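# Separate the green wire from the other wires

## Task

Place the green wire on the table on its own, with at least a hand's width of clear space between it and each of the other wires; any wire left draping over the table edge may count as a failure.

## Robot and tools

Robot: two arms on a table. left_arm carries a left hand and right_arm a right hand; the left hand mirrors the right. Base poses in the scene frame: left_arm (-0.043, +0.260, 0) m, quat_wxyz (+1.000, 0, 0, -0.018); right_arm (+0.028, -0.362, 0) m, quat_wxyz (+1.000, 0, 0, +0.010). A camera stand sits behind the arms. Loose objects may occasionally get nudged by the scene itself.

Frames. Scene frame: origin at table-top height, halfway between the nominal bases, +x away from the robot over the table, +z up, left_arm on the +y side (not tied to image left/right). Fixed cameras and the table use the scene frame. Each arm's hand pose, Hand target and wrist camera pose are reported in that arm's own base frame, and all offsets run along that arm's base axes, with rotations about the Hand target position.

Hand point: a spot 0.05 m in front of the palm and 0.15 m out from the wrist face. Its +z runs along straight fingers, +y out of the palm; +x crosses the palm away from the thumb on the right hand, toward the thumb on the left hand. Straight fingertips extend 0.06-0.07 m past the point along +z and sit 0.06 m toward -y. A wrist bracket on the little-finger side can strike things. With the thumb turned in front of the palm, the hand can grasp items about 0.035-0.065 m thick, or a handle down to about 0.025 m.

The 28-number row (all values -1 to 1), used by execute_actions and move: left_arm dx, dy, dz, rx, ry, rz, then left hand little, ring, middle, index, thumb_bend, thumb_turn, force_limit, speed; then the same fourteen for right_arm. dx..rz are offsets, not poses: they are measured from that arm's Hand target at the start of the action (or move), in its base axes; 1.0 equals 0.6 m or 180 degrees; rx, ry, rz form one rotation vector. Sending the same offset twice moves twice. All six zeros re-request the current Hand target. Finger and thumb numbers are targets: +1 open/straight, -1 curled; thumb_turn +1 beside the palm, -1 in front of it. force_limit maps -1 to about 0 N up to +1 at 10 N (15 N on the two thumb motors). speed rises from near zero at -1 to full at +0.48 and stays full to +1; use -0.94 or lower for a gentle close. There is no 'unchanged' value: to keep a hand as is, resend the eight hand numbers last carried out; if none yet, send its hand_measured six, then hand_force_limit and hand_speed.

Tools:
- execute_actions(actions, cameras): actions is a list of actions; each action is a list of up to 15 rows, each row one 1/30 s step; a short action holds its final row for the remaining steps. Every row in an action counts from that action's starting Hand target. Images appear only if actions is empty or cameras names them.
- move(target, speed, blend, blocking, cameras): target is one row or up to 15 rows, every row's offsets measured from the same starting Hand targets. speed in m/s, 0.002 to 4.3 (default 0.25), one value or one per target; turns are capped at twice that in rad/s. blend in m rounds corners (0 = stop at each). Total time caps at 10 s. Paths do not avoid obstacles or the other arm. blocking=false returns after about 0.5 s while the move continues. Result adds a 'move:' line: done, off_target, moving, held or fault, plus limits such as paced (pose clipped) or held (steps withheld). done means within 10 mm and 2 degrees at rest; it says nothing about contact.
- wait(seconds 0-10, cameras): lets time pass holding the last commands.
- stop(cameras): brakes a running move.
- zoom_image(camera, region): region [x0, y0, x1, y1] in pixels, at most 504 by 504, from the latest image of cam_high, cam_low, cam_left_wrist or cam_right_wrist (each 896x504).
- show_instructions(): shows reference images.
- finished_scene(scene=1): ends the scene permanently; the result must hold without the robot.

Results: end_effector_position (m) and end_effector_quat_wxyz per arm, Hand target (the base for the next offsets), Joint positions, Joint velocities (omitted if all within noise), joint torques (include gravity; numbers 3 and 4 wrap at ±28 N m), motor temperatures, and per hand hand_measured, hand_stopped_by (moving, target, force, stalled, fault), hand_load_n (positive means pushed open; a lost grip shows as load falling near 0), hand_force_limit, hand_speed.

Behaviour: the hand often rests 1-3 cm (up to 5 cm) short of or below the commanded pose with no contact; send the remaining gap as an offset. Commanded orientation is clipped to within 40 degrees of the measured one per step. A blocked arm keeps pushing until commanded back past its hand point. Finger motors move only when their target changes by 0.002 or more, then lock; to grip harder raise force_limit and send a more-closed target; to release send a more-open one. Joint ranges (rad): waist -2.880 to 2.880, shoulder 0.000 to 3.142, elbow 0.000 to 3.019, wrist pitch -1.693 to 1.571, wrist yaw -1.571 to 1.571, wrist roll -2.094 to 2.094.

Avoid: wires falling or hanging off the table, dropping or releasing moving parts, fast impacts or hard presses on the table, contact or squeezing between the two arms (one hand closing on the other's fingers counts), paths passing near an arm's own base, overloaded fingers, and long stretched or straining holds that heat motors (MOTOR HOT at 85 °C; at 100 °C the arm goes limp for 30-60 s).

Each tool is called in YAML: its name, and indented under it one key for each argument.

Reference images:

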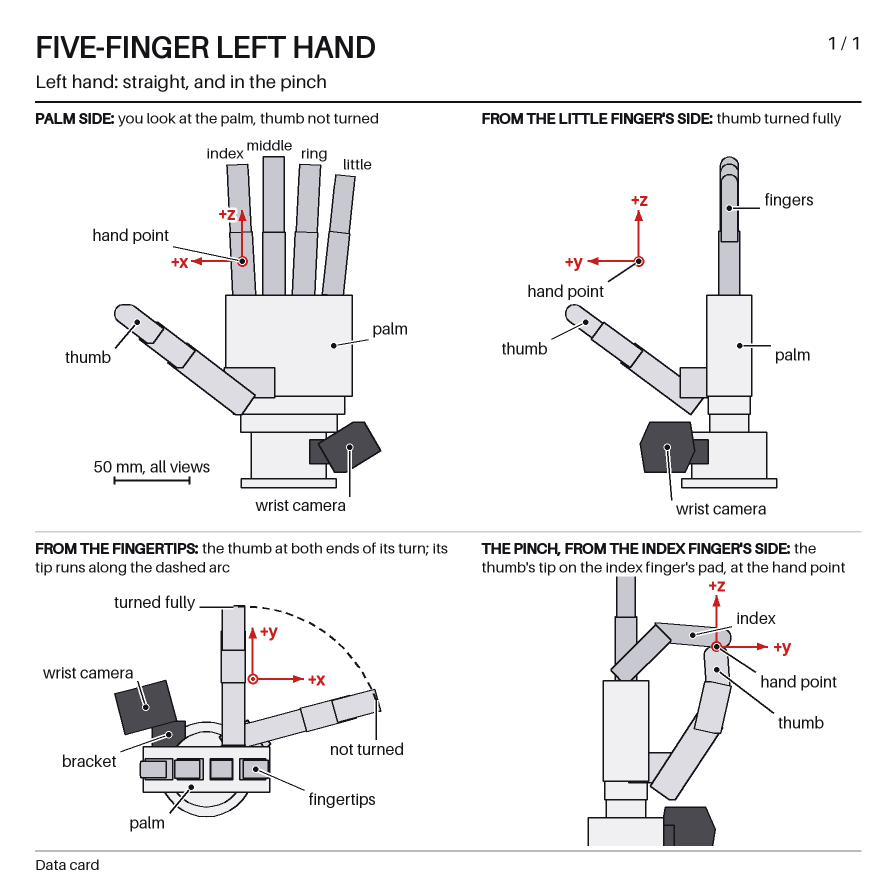

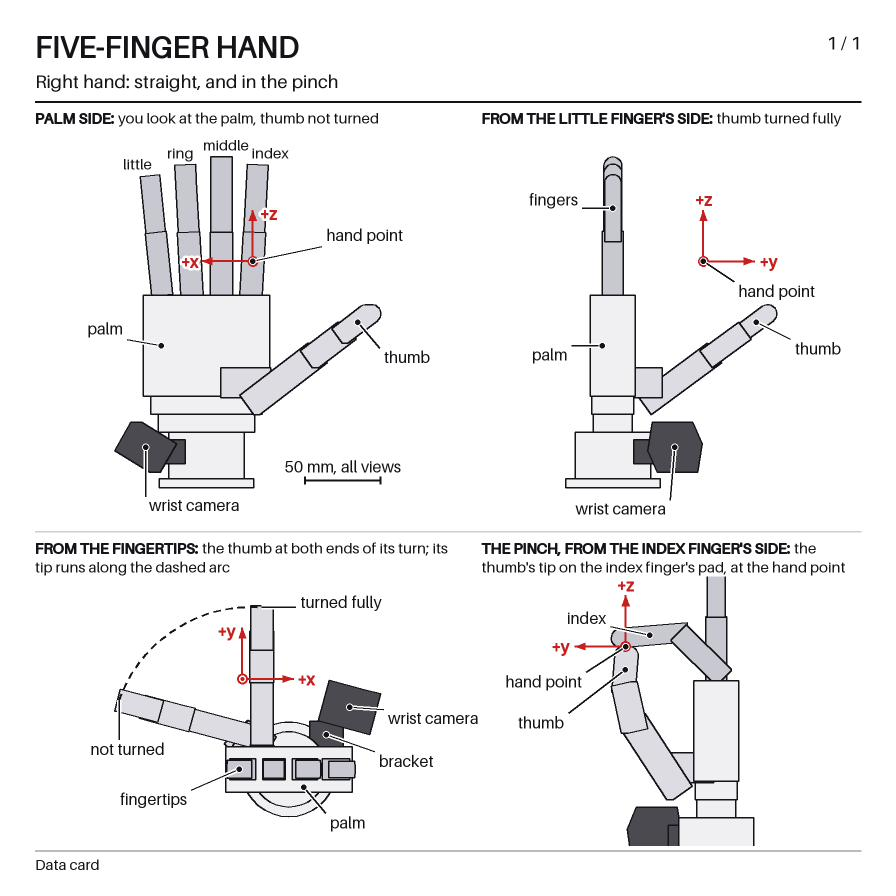

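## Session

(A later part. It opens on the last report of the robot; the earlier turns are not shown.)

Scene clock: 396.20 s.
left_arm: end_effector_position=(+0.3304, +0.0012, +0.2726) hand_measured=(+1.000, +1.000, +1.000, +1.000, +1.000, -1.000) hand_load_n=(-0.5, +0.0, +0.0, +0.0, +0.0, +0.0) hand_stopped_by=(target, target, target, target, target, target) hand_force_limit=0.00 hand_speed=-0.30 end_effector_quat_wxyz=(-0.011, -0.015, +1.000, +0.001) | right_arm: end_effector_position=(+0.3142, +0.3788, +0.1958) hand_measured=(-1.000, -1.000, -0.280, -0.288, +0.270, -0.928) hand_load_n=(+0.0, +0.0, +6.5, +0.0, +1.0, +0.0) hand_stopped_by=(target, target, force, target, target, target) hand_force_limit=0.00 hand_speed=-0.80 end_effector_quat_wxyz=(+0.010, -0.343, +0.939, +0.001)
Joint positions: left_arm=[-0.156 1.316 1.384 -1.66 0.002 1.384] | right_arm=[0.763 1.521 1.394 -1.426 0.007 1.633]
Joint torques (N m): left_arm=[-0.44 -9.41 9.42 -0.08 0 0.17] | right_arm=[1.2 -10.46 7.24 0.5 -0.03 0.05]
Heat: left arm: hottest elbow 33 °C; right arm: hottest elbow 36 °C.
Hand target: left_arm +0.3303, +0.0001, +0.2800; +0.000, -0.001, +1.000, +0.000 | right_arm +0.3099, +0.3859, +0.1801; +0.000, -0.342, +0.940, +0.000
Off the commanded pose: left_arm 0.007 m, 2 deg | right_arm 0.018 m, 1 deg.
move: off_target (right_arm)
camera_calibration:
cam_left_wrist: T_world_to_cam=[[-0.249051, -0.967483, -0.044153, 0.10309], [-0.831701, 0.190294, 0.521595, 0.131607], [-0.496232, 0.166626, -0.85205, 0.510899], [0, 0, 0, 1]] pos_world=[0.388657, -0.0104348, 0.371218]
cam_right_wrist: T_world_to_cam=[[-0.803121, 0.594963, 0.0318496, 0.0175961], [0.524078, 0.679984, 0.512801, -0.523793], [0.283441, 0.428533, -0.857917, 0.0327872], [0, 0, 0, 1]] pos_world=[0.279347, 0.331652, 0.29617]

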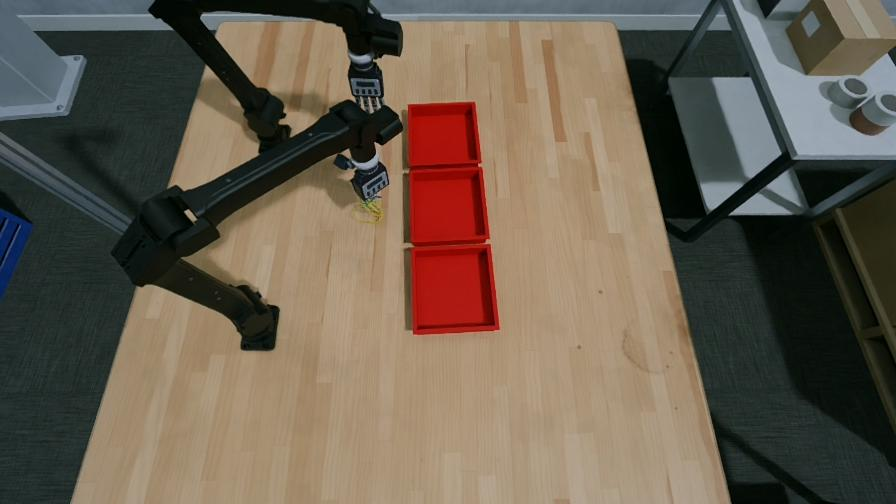

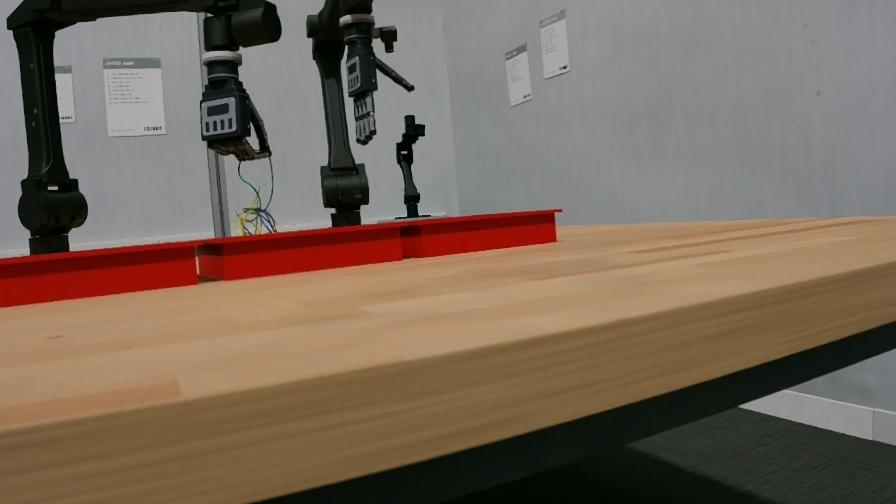

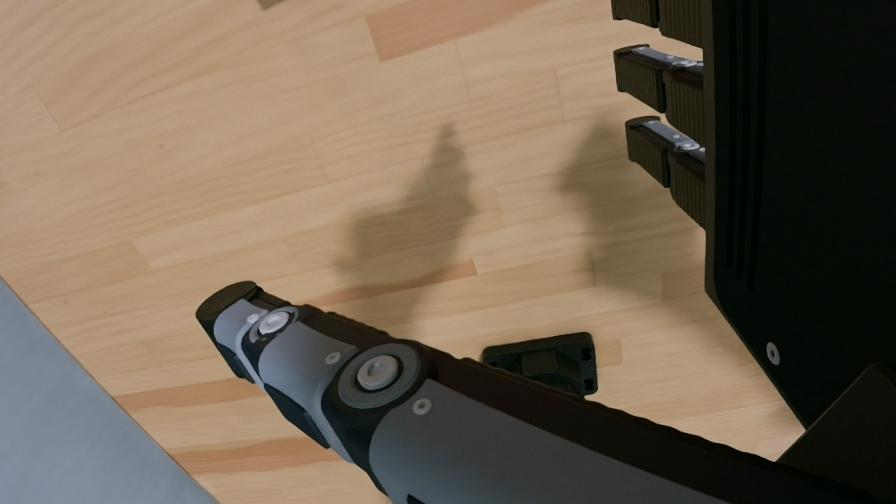

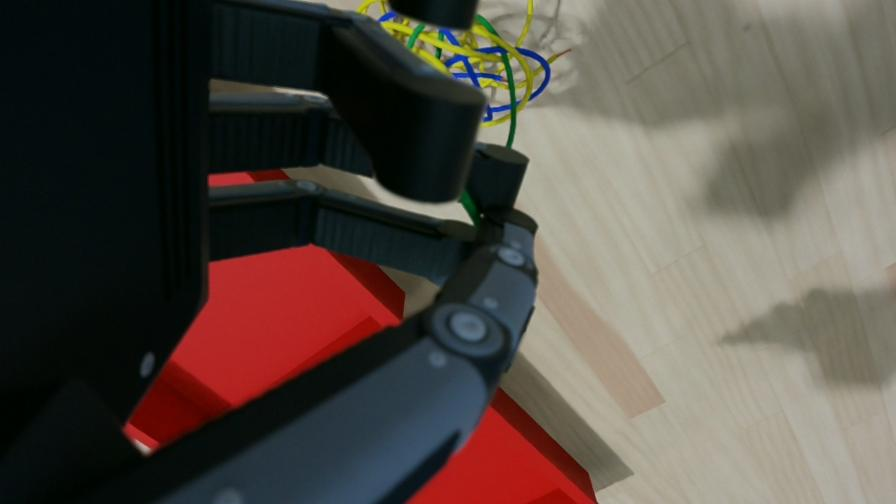

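move:
  target:
    - [0, 0, 0, 0, 0, 0, 1, 1, 1, 1, 1, -1, 0.0, -0.3, 0, 0, -0.1, 0, 0, 0, -1, -1, -0.282, -0.288, 0.268, -0.928, 0, -0.8]
    - [0, 0, 0, 0, 0, 0, 1, 1, 1, 1, 1, -1, 0.0, -0.3, -0.021, -0.233, -0.2, 0, 0, 0, -1, -1, -0.282, -0.288, 0.268, -0.928, 0, -0.8]
  speed: 0.08
  blend: [0.02, 0]
  cameras: ["all"]

zoom_image:
  camera: "cam_high"
  region: [300, 150, 440, 270]

Scene clock: 405.03 s.
left_arm: end_effector_position=(+0.3304, +0.0012, +0.2726) hand_measured=(+1.000, +1.000, +1.000, +1.000, +1.000, -1.000) hand_load_n=(-0.5, +0.0, +0.0, +0.0, +0.0, +0.0) hand_stopped_by=(target, target, target, target, target, target) hand_force_limit=0.00 hand_speed=-0.30 end_effector_quat_wxyz=(-0.011, -0.015, +1.000, +0.001) | right_arm: end_effector_position=(+0.2978, +0.2516, +0.0623) hand_measured=(-1.000, -1.000, -0.280, -0.288, +0.270, -0.928) hand_load_n=(+0.0, +0.0, +6.5, +0.0, +1.5, +0.0) hand_stopped_by=(target, target, force, target, target, target) hand_force_limit=0.00 hand_speed=-0.80 end_effector_quat_wxyz=(-0.004, -0.340, +0.940, -0.003)
Joint positions: left_arm=[-0.156 1.316 1.384 -1.66 0.002 1.384] | right_arm=[0.54 1.418 0.914 -1.076 0.005 1.417]
Joint torques (N m): left_arm=[-0.38 -9.41 9.4 -0.08 0 0.17] | right_arm=[-0.91 -10.23 6.05 0.31 -0.02 -0.24]
Heat: left arm: hottest elbow 34 °C; right arm: hottest elbow 35 °C.
Hand target: left_arm +0.3303, +0.0001, +0.2800; +0.000, -0.001, +1.000, +0.000 | right_arm +0.2972, +0.2462, +0.0600; +0.000, -0.342, +0.940, +0.000
Off the commanded pose: left_arm 0.007 m, 2 deg | right_arm 0.006 m, 1 deg.
move: done
camera_calibration:
cam_left_wrist: T_world_to_cam=[[-0.249051, -0.967483, -0.044153, 0.10309], [-0.831701, 0.190294, 0.521595, 0.131607], [-0.496232, 0.166626, -0.85205, 0.510899], [0, 0, 0, 1]] pos_world=[0.388657, -0.0104348, 0.371218]
cam_right_wrist: T_world_to_cam=[[-0.797984, 0.601365, 0.039772, 0.0806726], [0.540125, 0.684324, 0.489862, -0.364727], [0.267369, 0.412384, -0.870892, -0.0130071], [0, 0, 0, 1]] pos_world=[0.264851, 0.206442, 0.16413]

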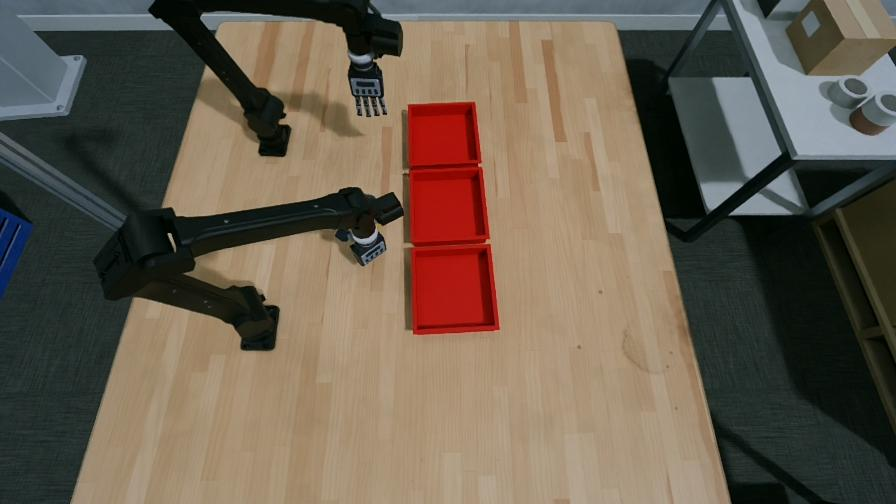

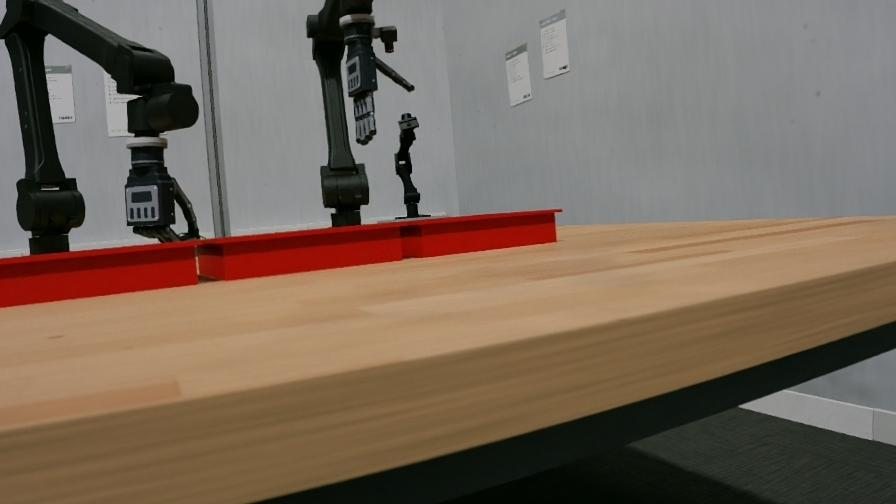

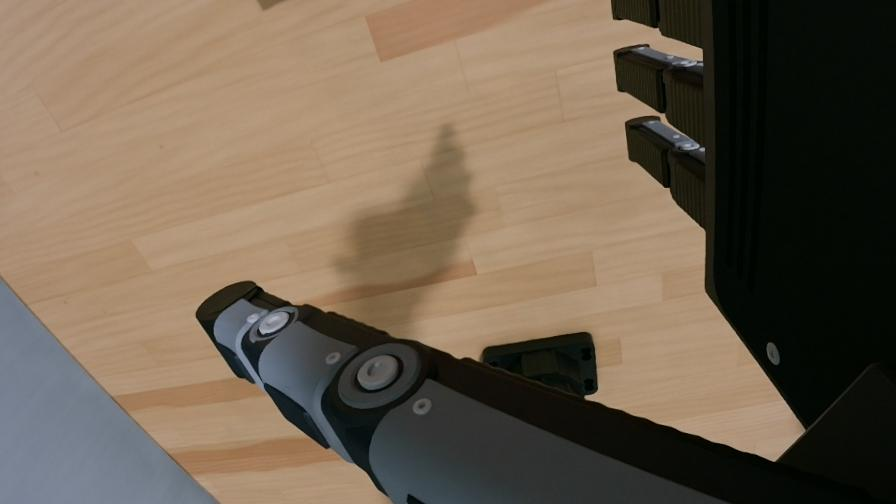

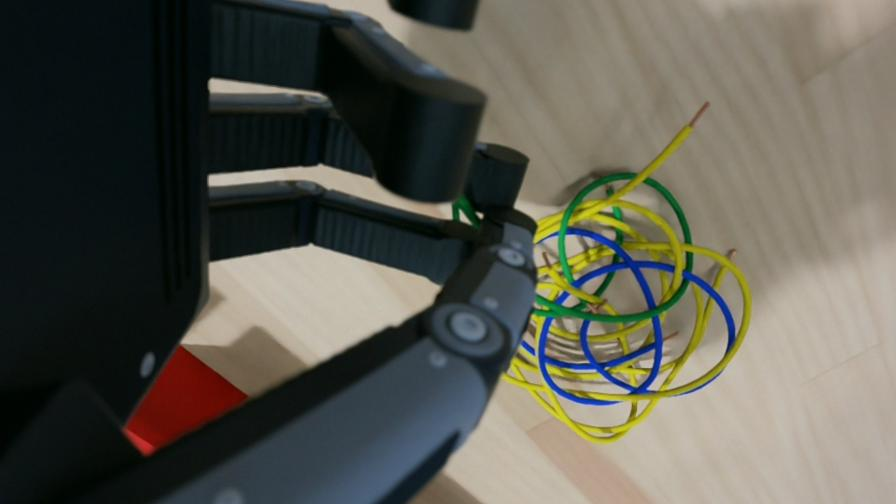

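Scaled by 3.600 from the camera's 896x504 image, which has a finer 1280x720 frame.

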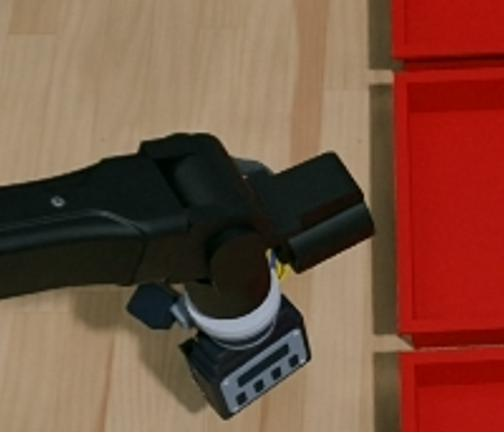

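zoom_image:
  camera: "cam_right_wrist"
  region: [440, 80, 780, 460]

Scaled by 1.326 from the camera's 896x504 image, which has a finer 1280x720 frame.

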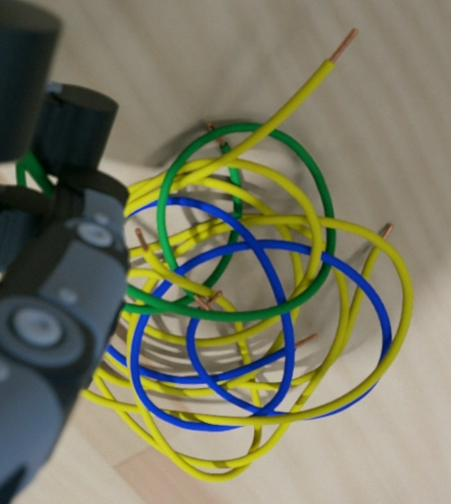

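move:
  target: [0, 0, 0, 0, 0, 0, 1, 1, 1, 1, 1, -1, 0.0, -0.3, 0, -0.117, 0, 0, 0, 0, -1, -1, -0.282, -0.288, 0.268, -0.928, 0, -0.8]
  speed: 0.05
  cameras: ["cam_high", "cam_right_wrist"]

zoom_image:
  camera: "cam_right_wrist"
  region: [440, 0, 896, 460]

Scene clock: 425.47 s.
left_arm: end_effector_position=(+0.3304, +0.0012, +0.2726) hand_measured=(+1.000, +1.000, +1.000, +1.000, +1.000, -1.000) hand_load_n=(+0.0, +0.0, +0.0, +0.0, +0.0, +0.0) hand_stopped_by=(target, target, target, target, target, target) hand_force_limit=0.00 hand_speed=-0.30 end_effector_quat_wxyz=(-0.011, -0.015, +1.000, +0.001) | right_arm: end_effector_position=(+0.2991, +0.1809, +0.0622) hand_measured=(-1.000, -1.000, -0.280, -0.288, +0.270, -0.928) hand_load_n=(+0.0, +0.0, +6.5, +0.5, +1.5, +0.0) hand_stopped_by=(target, target, force, target, target, target) hand_force_limit=0.00 hand_speed=-0.80 end_effector_quat_wxyz=(-0.004, -0.340, +0.940, -0.003)
Joint positions: left_arm=[-0.156 1.316 1.384 -1.66 0.002 1.384] | right_arm=[0.356 1.34 0.838 -1.076 0.007 1.233]
Joint torques (N m): left_arm=[-0.38 -9.41 9.42 -0.08 0 0.17] | right_arm=[-0.26 -8.41 5.82 0.59 -0.03 -0.25]
Motor temperatures (°C): left_arm=[28 28 34 31 26 24] | right_arm=[28 28 34 26 26 26]
Heat: left arm: hottest elbow 34 °C; right arm: hottest elbow 34 °C.
Hand target: left_arm +0.3303, +0.0001, +0.2800; +0.000, -0.001, +1.000, +0.000 | right_arm +0.2971, +0.1760, +0.0599; +0.000, -0.342, +0.940, +0.000
Off the commanded pose: left_arm 0.007 m, 2 deg | right_arm 0.006 m, 1 deg.
move: done
camera_calibration:
cam_right_wrist: T_world_to_cam=[[-0.798135, 0.601174, 0.0396348, 0.124375], [0.539903, 0.684493, 0.489872, -0.316944], [0.267369, 0.412383, -0.870893, 0.0158426], [0, 0, 0, 1]] pos_world=[0.266151, 0.135642, 0.16413]
Images, in order (width x height): cam_high 896x504, cam_right_wrist 896x504.

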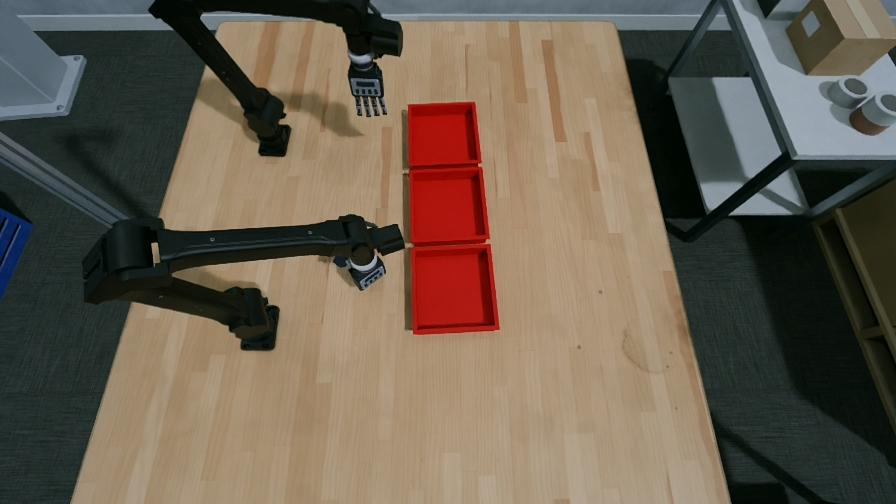

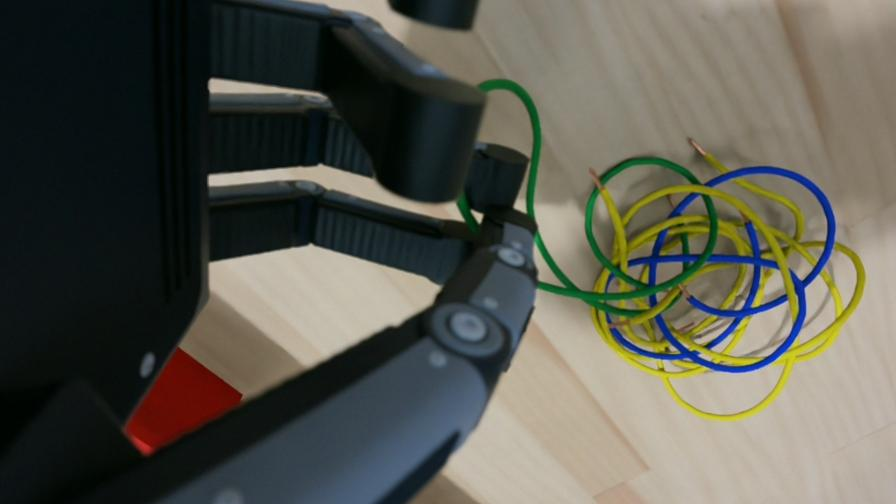

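Scaled by 1.096 from the camera's 896x504 image, which has a finer 1280x720 frame.

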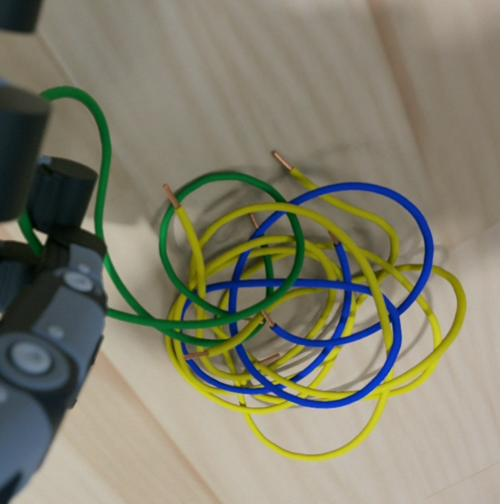

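zoom_image:
  camera: "cam_right_wrist"
  region: [560, 120, 780, 400]

Scaled by 1.800 from the camera's 896x504 image, which has a finer 1280x720 frame.

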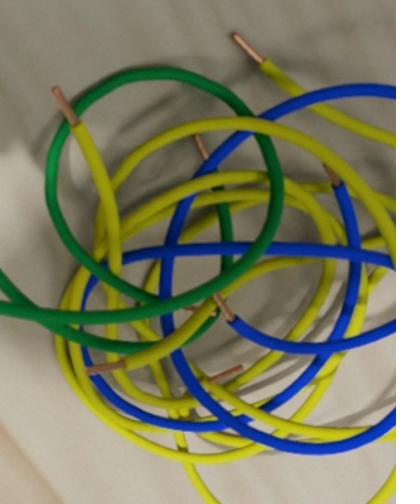

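move:
  target: [0, 0, 0, 0, 0, 0, 1, 1, 1, 1, 1, -1, 0.0, -0.3, 0, -0.117, 0, 0, 0, 0, -1, -1, -0.282, -0.288, 0.268, -0.928, 0, -0.8]
  speed: 0.04
  cameras: ["cam_right_wrist"]

zoom_image:
  camera: "cam_right_wrist"
  region: [440, 0, 896, 460]

Scene clock: 437.67 s.
left_arm: end_effector_position=(+0.3304, +0.0012, +0.2726) hand_measured=(+1.000, +1.000, +1.000, +1.000, +1.000, -1.000) hand_load_n=(+0.0, +0.0, +0.0, +0.0, +0.0, +0.0) hand_stopped_by=(target, target, target, target, target, target) hand_force_limit=0.00 hand_speed=-0.30 end_effector_quat_wxyz=(-0.011, -0.015, +1.000, +0.001) | right_arm: end_effector_position=(+0.3012, +0.1101, +0.0623) hand_measured=(-1.000, -1.000, -0.280, -0.288, +0.270, -0.928) hand_load_n=(+0.0, +0.0, +6.5, +0.0, +1.0, +0.0) hand_stopped_by=(target, target, force, target, target, target) hand_force_limit=0.00 hand_speed=-0.80 end_effector_quat_wxyz=(-0.002, -0.340, +0.940, -0.003)
Joint positions: left_arm=[-0.156 1.316 1.384 -1.66 0.002 1.384] | right_arm=[0.144 1.296 0.798 -1.076 0.007 1.021]
Joint torques (N m): left_arm=[-0.44 -9.41 9.42 -0.06 0 0.17] | right_arm=[0.09 -8.06 5.97 0.03 -0.06 -0.18]
Heat: left arm: hottest elbow 34 °C; right arm: hottest elbow 34 °C.
Hand target: left_arm +0.3303, +0.0001, +0.2800; +0.000, -0.001, +1.000, +0.000 | right_arm +0.2972, +0.1057, +0.0600; +0.000, -0.342, +0.940, +0.000
Off the commanded pose: left_arm 0.007 m, 2 deg | right_arm 0.006 m, 0 deg.
move: done
camera_calibration:
cam_right_wrist: T_world_to_cam=[[-0.798173, 0.601165, 0.0389891, 0.168556], [0.538953, 0.68366, 0.492075, -0.269392], [0.269163, 0.413775, -0.869679, 0.0437453], [0, 0, 0, 1]] pos_world=[0.267951, 0.064742, 0.164034]
Images, in order (width x height): cam_right_wrist 896x504.

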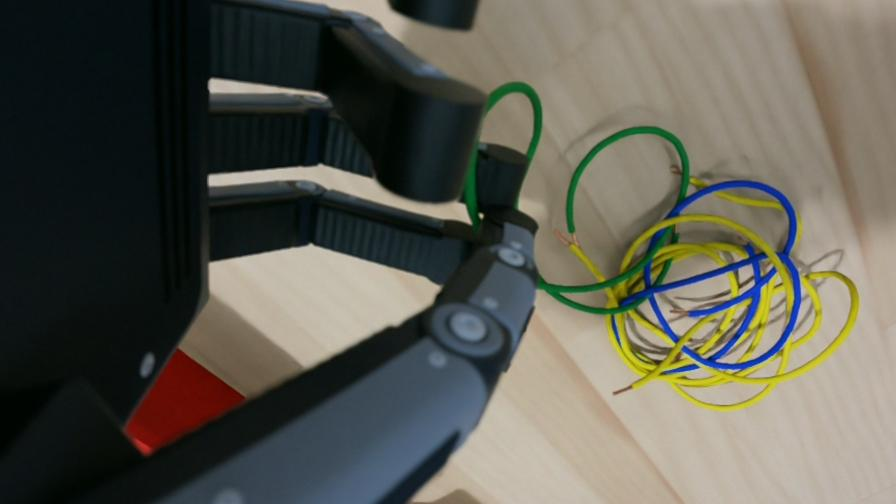

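Scaled by 1.096 from the camera's 896x504 image, which has a finer 1280x720 frame.

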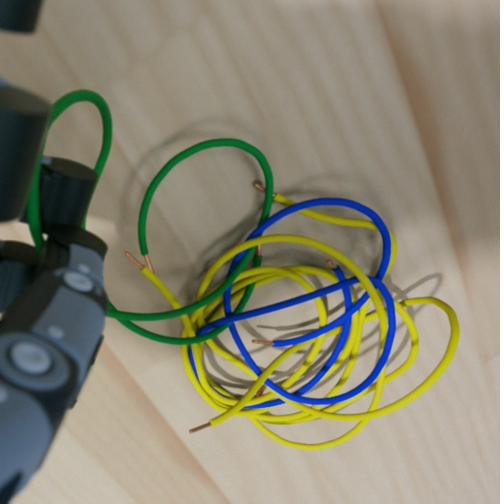

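move:
  target: [0, 0, 0, 0, 0, 0, 1, 1, 1, 1, 1, -1, 0.0, -0.3, 0, -0.1, 0, 0, 0, 0, -1, -1, -0.282, -0.288, 0.268, -0.928, 0, -0.8]
  speed: 0.04
  cameras: ["cam_right_wrist"]

zoom_image:
  camera: "cam_right_wrist"
  region: [440, 0, 896, 460]

Scene clock: 444.63 s.
left_arm: end_effector_position=(+0.3304, +0.0012, +0.2726) hand_measured=(+1.000, +1.000, +1.000, +1.000, +1.000, -1.000) hand_load_n=(+0.0, +0.5, +0.0, +0.0, +0.0, +0.0) hand_stopped_by=(target, target, target, target, target, target) hand_force_limit=0.00 hand_speed=-0.30 end_effector_quat_wxyz=(-0.011, -0.015, +1.000, +0.001) | right_arm: end_effector_position=(+0.3013, +0.0493, +0.0622) hand_measured=(-1.000, -1.000, -0.280, -0.288, +0.270, -0.928) hand_load_n=(+0.0, +0.0, +6.5, +0.0, +1.0, +0.0) hand_stopped_by=(target, target, force, target, target, target) hand_force_limit=0.00 hand_speed=-0.80 end_effector_quat_wxyz=(-0.003, -0.340, +0.940, -0.003)
Joint positions: left_arm=[-0.156 1.316 1.384 -1.66 0.002 1.384] | right_arm=[-0.047 1.289 0.791 -1.076 0.007 0.829]
Joint torques (N m): left_arm=[-0.44 -9.47 9.42 -0.09 0 0.17] | right_arm=[-0.67 -7.71 6.04 -0.03 -0.09 -0.28]
Heat: left arm: hottest elbow 35 °C; right arm: hottest elbow 34 °C.
Hand target: left_arm +0.3303, +0.0001, +0.2800; +0.000, -0.001, +1.000, +0.000 | right_arm +0.2973, +0.0457, +0.0600; +0.000, -0.342, +0.940, +0.000
Off the commanded pose: left_arm 0.007 m, 2 deg | right_arm 0.006 m, 0 deg.
move: done
camera_calibration:
cam_right_wrist: T_world_to_cam=[[-0.7983, 0.600925, 0.0400768, 0.205266], [0.539215, 0.683509, 0.492, -0.227926], [0.268262, 0.414373, -0.869673, 0.0690145], [0, 0, 0, 1]] pos_world=[0.268251, 0.00384235, 0.163933]
Images, in order (width x height): cam_right_wrist 896x504.

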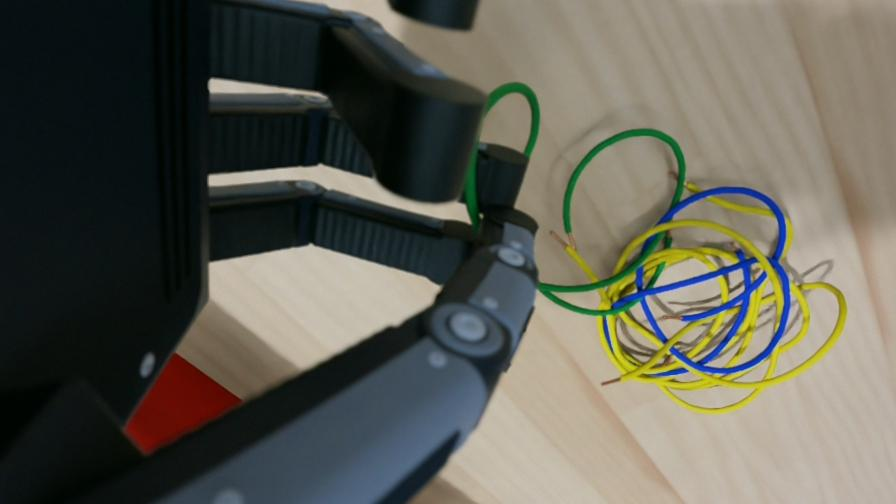

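Scaled by 1.096 from the camera's 896x504 image, which has a finer 1280x720 frame.

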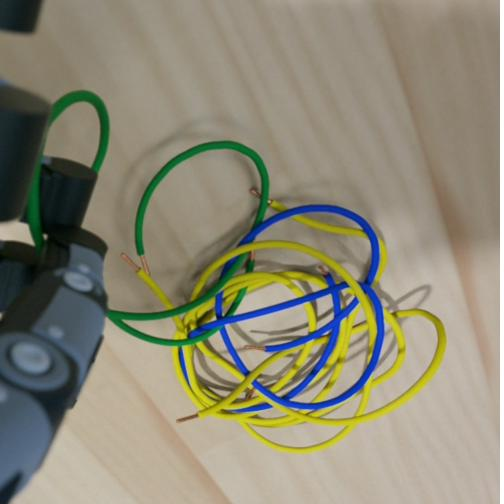

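move:
  target: [-0.064, -0.633, -0.235, 0, 0, 0, 1, 1, 1, 1, 1, -1, 0.0, -0.3, 0, 0, 0, 0, 0, 0, -1, -1, -0.282, -0.288, 0.268, -0.928, 0, -0.8]
  speed: 0.2
  cameras: ["all"]

Scene clock: 463.27 s.
left_arm: end_effector_position=(+0.2797, -0.3636, +0.1263) hand_measured=(+1.000, +1.000, +1.000, +1.000, +1.000, -1.000) hand_load_n=(+0.0, +0.0, +0.0, +0.0, +0.0, +0.0) hand_stopped_by=(target, target, target, target, target, target) hand_force_limit=0.00 hand_speed=-0.30 end_effector_quat_wxyz=(-0.020, +0.010, +1.000, +0.019) | right_arm: end_effector_position=(+0.3013, +0.0493, +0.0622) hand_measured=(-1.000, -1.000, -0.280, -0.288, +0.270, -0.928) hand_load_n=(+0.0, +0.0, +6.5, +0.0, +1.0, +0.0) hand_stopped_by=(target, target, force, target, target, target) hand_force_limit=0.00 hand_speed=-0.80 end_effector_quat_wxyz=(-0.003, -0.340, +0.940, -0.003)
Joint positions: left_arm=[-0.937 1.788 1.536 -1.373 0.009 0.654] | right_arm=[-0.047 1.289 0.791 -1.076 0.007 0.829]
Joint torques (N m): left_arm=[-0.09 -13.74 12.75 0.21 -0.16 -0.18] | right_arm=[-0.56 -7.82 6.24 0.32 -0.06 -0.28]
Heat: left arm: hottest elbow 35 °C; right arm: hottest elbow 33 °C.
Hand target: left_arm +0.2918, -0.3798, +0.1389; +0.000, -0.001, +1.000, +0.000 | right_arm +0.2973, +0.0457, +0.0600; +0.000, -0.342, +0.940, +0.000
Off the commanded pose: left_arm 0.024 m, 3 deg | right_arm 0.006 m, 0 deg.
move: off_target (left_arm)
camera_calibration:
cam_left_wrist: T_world_to_cam=[[-0.298955, -0.951423, -0.0736232, -0.245375], [-0.811754, 0.21299, 0.543775, 0.235067], [-0.501679, 0.222328, -0.835995, 0.441658], [0, 0, 0, 1]] pos_world=[0.339031, -0.381715, 0.223335]
cam_right_wrist: T_world_to_cam=[[-0.7983, 0.600925, 0.0400768, 0.205266], [0.539215, 0.683509, 0.492, -0.227926], [0.268262, 0.414373, -0.869673, 0.0690145], [0, 0, 0, 1]] pos_world=[0.268251, 0.00384235, 0.163933]

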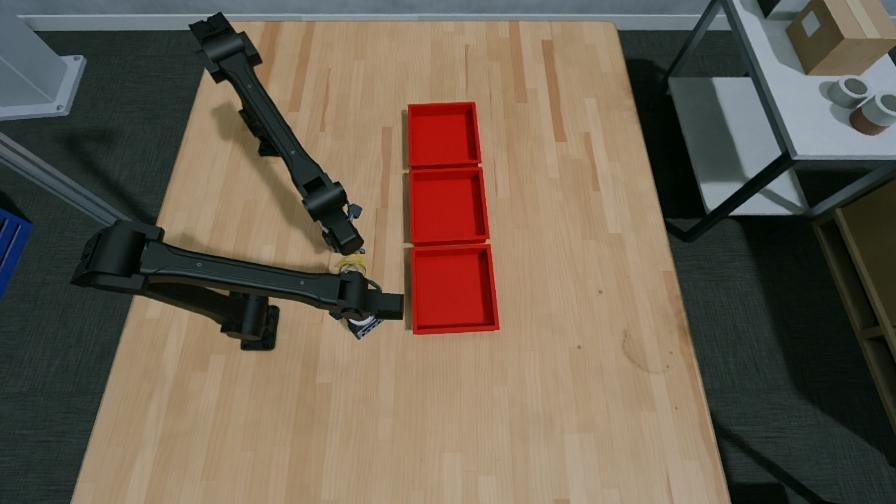

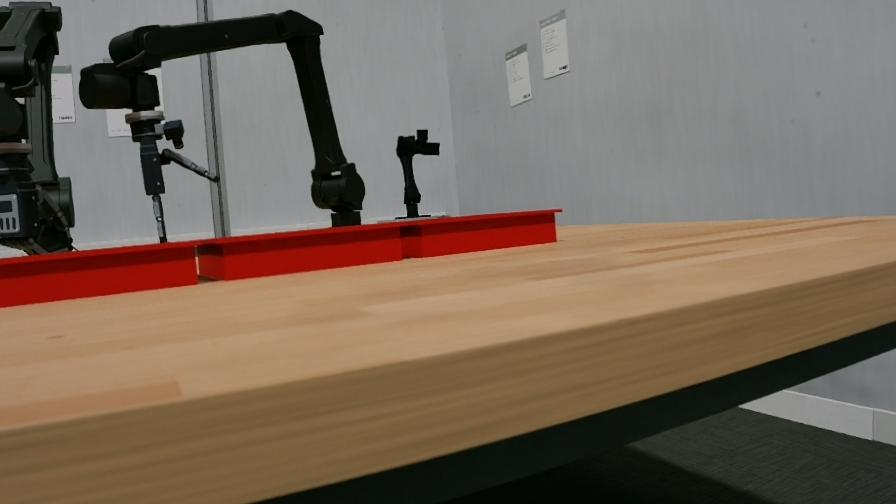

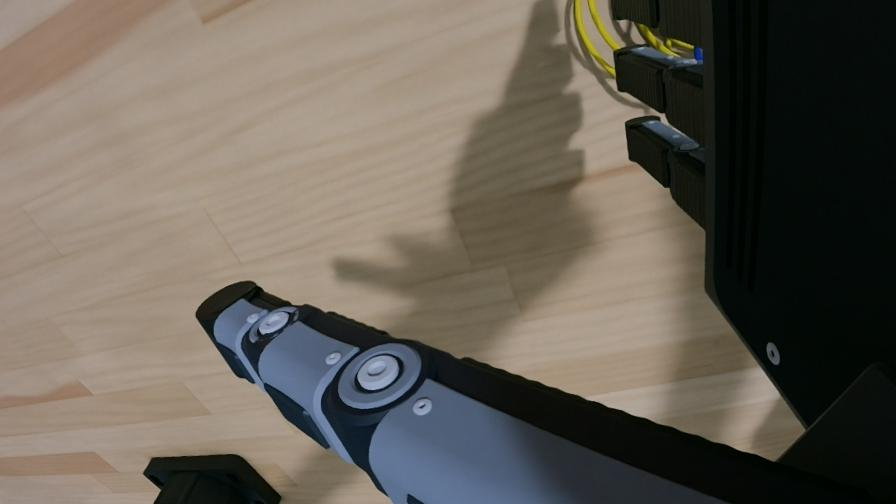

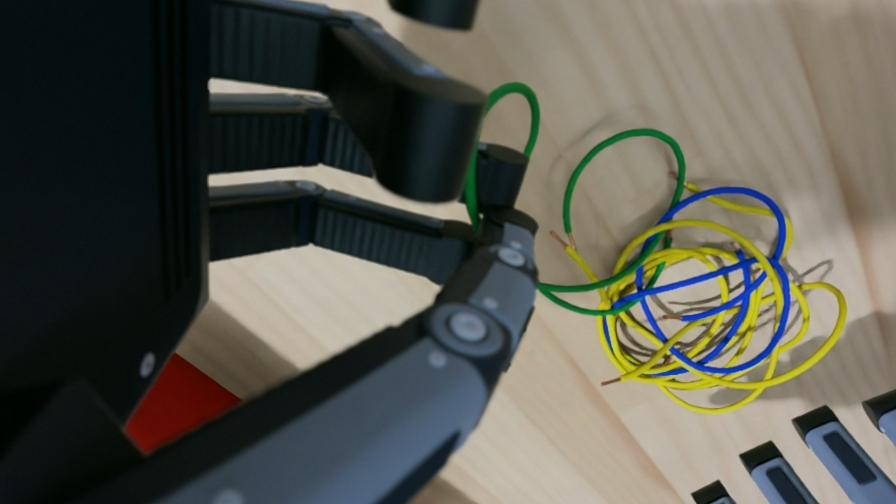

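move:
  target: [0, -0.017, -0.07, 0, 0, 0, 1, 1, 1, 1, 1, -1, 0.0, -0.3, 0, 0, 0, 0, 0, 0, -1, -1, -0.282, -0.288, 0.268, -0.928, 0, -0.8]
  speed: 0.05
  cameras: ["cam_right_wrist", "cam_left_wrist"]

zoom_image:
  camera: "cam_right_wrist"
  region: [520, 80, 896, 460]

Scene clock: 475.70 s.
left_arm: end_effector_position=(+0.2917, -0.3814, +0.0986) hand_measured=(+1.000, +1.000, +1.000, +1.000, +1.000, -1.000) hand_load_n=(+0.0, +0.0, +0.0, +0.0, +0.0, +0.0) hand_stopped_by=(target, target, target, target, target, target) hand_force_limit=0.00 hand_speed=-0.30 end_effector_quat_wxyz=(-0.009, +0.005, +1.000, +0.004) | right_arm: end_effector_position=(+0.3013, +0.0493, +0.0622) hand_measured=(-1.000, -1.000, -0.280, -0.288, +0.270, -0.928) hand_load_n=(+0.0, +0.0, +6.5, +0.0, +1.5, +0.0) hand_stopped_by=(target, target, force, target, target, target) hand_force_limit=0.00 hand_speed=-0.80 end_effector_quat_wxyz=(-0.003, -0.340, +0.940, -0.003)
Joint positions: left_arm=[-0.937 1.835 1.536 -1.289 0.009 0.643] | right_arm=[-0.047 1.289 0.791 -1.076 0.007 0.829]
Joint torques (N m): left_arm=[-0.79 -13.98 9.14 0.62 -0.17 -0.18] | right_arm=[-0.79 -8.12 6.23 0.23 -0.07 -0.24]
Heat: left arm: hottest elbow 36 °C; right arm: hottest elbow 33 °C.
Hand target: left_arm +0.2919, -0.3900, +0.0970; +0.000, -0.001, +1.000, +0.000 | right_arm +0.2973, +0.0457, +0.0600; +0.000, -0.342, +0.940, +0.000
Off the commanded pose: left_arm 0.009 m, 1 deg | right_arm 0.006 m, 0 deg.
move: done
camera_calibration:
cam_left_wrist: T_world_to_cam=[[-0.287677, -0.956307, -0.0521401, -0.268011], [-0.825648, 0.220047, 0.519504, 0.272868], [-0.485332, 0.192499, -0.852876, 0.413949], [0, 0, 0, 1]] pos_world=[0.349095, -0.396029, 0.197317]
cam_right_wrist: T_world_to_cam=[[-0.7983, 0.600925, 0.0400768, 0.205266], [0.539215, 0.683509, 0.492, -0.227926], [0.268262, 0.414373, -0.869673, 0.0690145], [0, 0, 0, 1]] pos_world=[0.268251, 0.00384235, 0.163933]
Images, in order (width x height): cam_left_wrist 896x504, cam_right_wrist 896x504.

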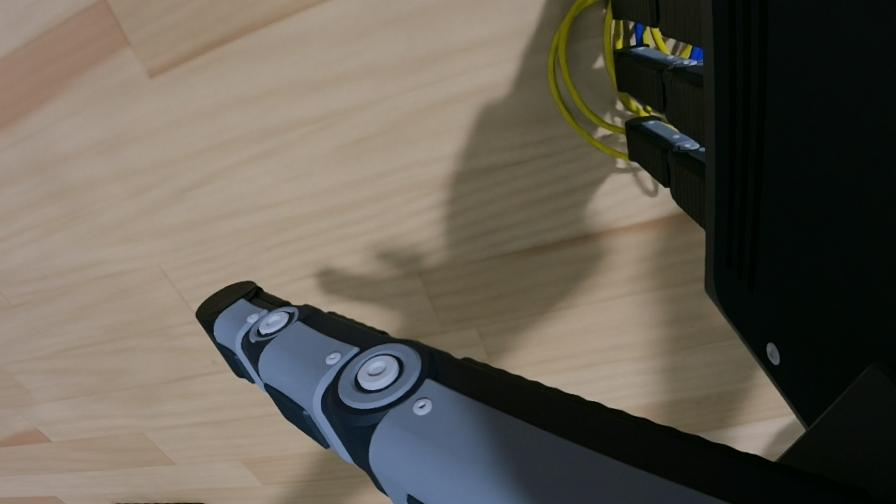

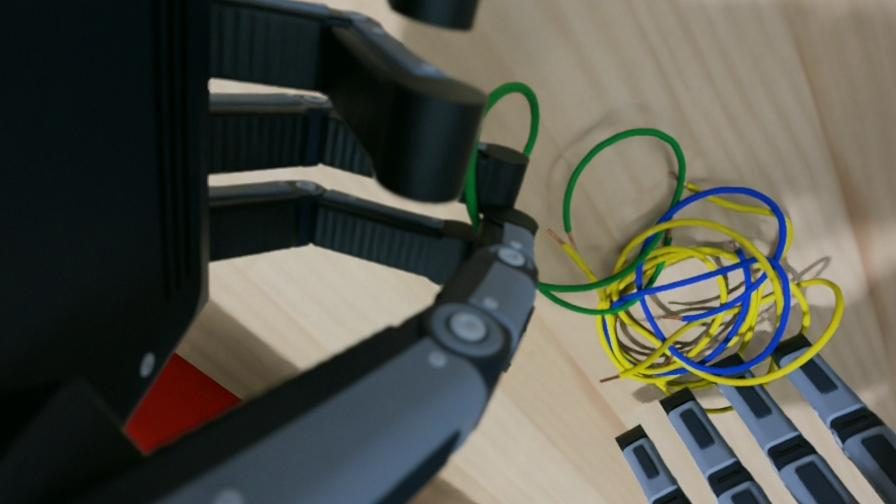

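Scaled by 1.326 from the camera's 896x504 image, which has a finer 1280x720 frame.

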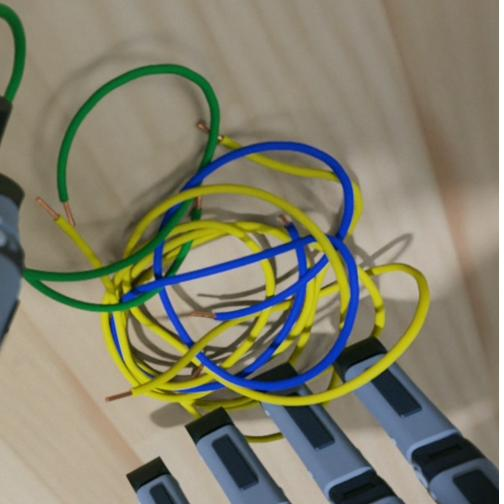

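zoom_image:
  camera: "cam_right_wrist"
  region: [600, 300, 800, 460]

zoom_image:
  camera: "cam_left_wrist"
  region: [500, 0, 720, 200]

Scaled by 2.520 from the camera's 896x504 image, which has a finer 1280x720 frame.

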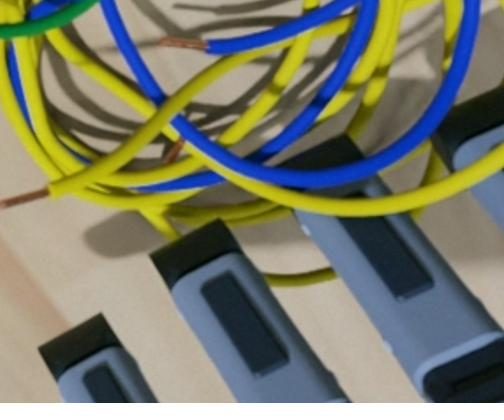

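Scaled by 2.291 from the camera's 896x504 image, which has a finer 1280x720 frame.

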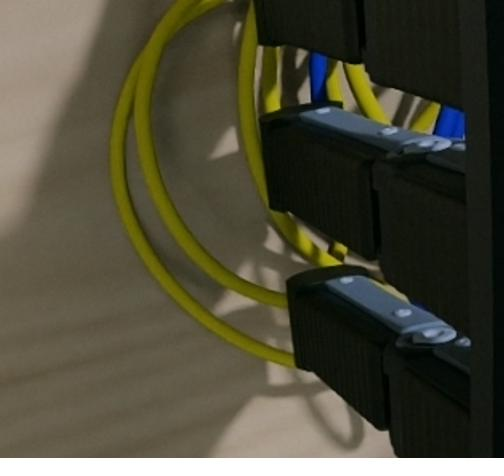

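move:
  target:
    - [0, 0, 0.1, 0, 0, 0, -1, -1, 1, 1, 1, -1, 0.0, 0.2, 0, 0, 0, 0, 0, 0, -1, -1, -0.282, -0.288, 0.268, -0.928, 0, -0.8]
    - [-0.025, -0.047, 0.1, 0, 0, 0, -1, -1, 1, 1, 1, -1, 0.0, 0.2, 0, 0, 0, 0, 0, 0, -1, -1, -0.282, -0.288, 0.268, -0.928, 0, -0.8]
    - [-0.025, -0.047, 0.0, 0, 0, 0, -1, -1, 1, 1, 1, -1, 0.0, 0.2, 0, 0, 0, 0, 0, 0, -1, -1, -0.282, -0.288, 0.268, -0.928, 0, -0.8]
  speed: 0.08
  cameras: ["cam_right_wrist", "cam_left_wrist"]

zoom_image:
  camera: "cam_right_wrist"
  region: [560, 120, 880, 440]

Scene clock: 513.37 s.
left_arm: end_effector_position=(+0.2738, -0.4118, +0.0967) hand_measured=(-1.000, -1.000, +1.000, +1.000, +1.000, -1.000) hand_load_n=(+0.0, +0.0, +0.0, +0.0, +0.0, +0.0) hand_stopped_by=(target, target, target, target, target, target) hand_force_limit=0.00 hand_speed=0.20 end_effector_quat_wxyz=(-0.010, +0.009, +1.000, +0.007) | right_arm: end_effector_position=(+0.3013, +0.0493, +0.0622) hand_measured=(-1.000, -1.000, -0.280, -0.288, +0.270, -0.928) hand_load_n=(+0.0, +0.0, +6.5, +0.0, +1.5, +0.0) hand_stopped_by=(target, target, force, target, target, target) hand_force_limit=0.00 hand_speed=-0.80 end_effector_quat_wxyz=(-0.003, -0.340, +0.940, -0.003)
Joint positions: left_arm=[-0.996 1.878 1.592 -1.307 0.009 0.593] | right_arm=[-0.047 1.289 0.791 -1.076 0.007 0.829]
Joint torques (N m): left_arm=[0.09 -14.92 9.11 0.58 -0.17 -0.18] | right_arm=[-0.56 -7.94 6.15 0.35 -0.08 -0.24]
Heat: left arm: hottest elbow 35 °C; right arm: hottest elbow 33 °C.
Hand target: left_arm +0.2767, -0.4181, +0.0969; +0.000, -0.001, +1.000, +0.000 | right_arm +0.2973, +0.0457, +0.0600; +0.000, -0.342, +0.940, +0.000
Off the commanded pose: left_arm 0.007 m, 2 deg | right_arm 0.006 m, 0 deg.
move: done
camera_calibration:
cam_left_wrist: T_world_to_cam=[[-0.29557, -0.953673, -0.0560856, -0.29872], [-0.822772, 0.224287, 0.522247, 0.266397], [-0.485474, 0.200506, -0.850948, 0.412582], [0, 0, 0, 1]] pos_world=[0.331189, -0.427355, 0.195207]
cam_right_wrist: T_world_to_cam=[[-0.7983, 0.600925, 0.0400768, 0.205266], [0.539215, 0.683509, 0.492, -0.227926], [0.268262, 0.414373, -0.869673, 0.0690145], [0, 0, 0, 1]] pos_world=[0.268251, 0.00384235, 0.163933]
Images, in order (width x height): cam_left_wrist 896x504, cam_right_wrist 896x504.

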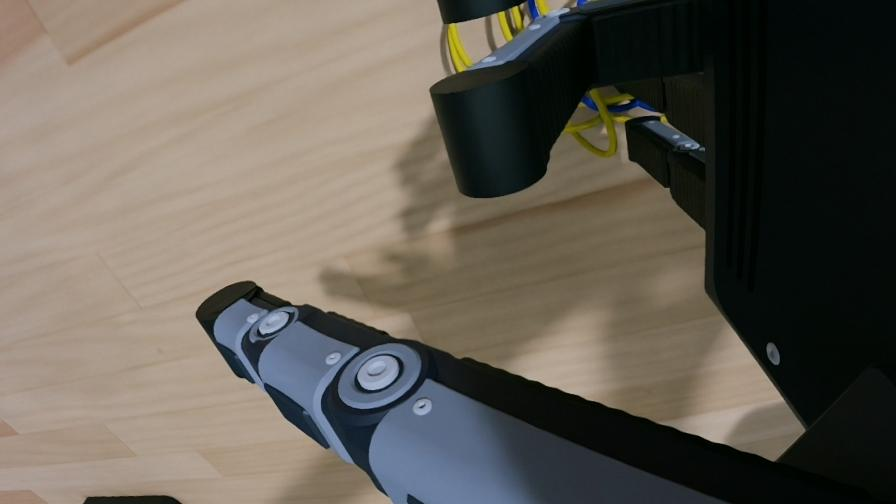

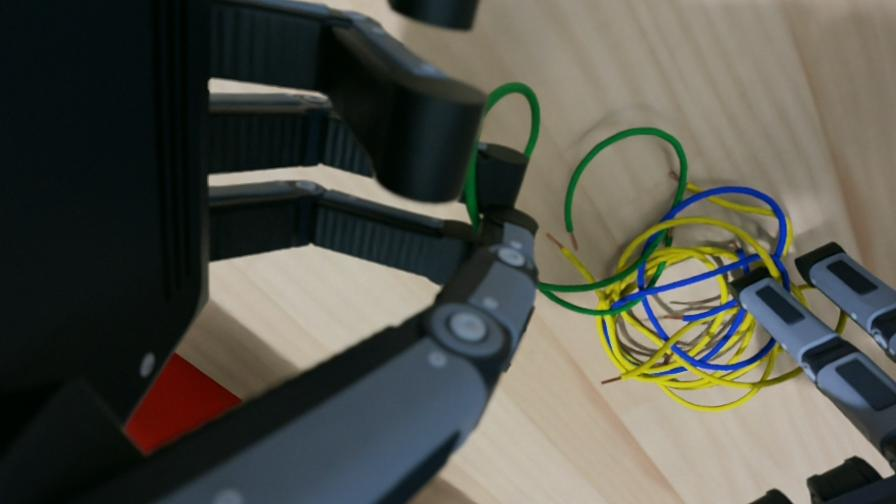

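Scaled by 1.575 from the camera's 896x504 image, which has a finer 1280x720 frame.

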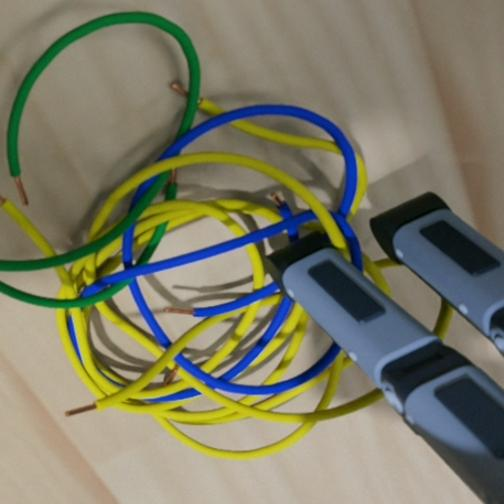

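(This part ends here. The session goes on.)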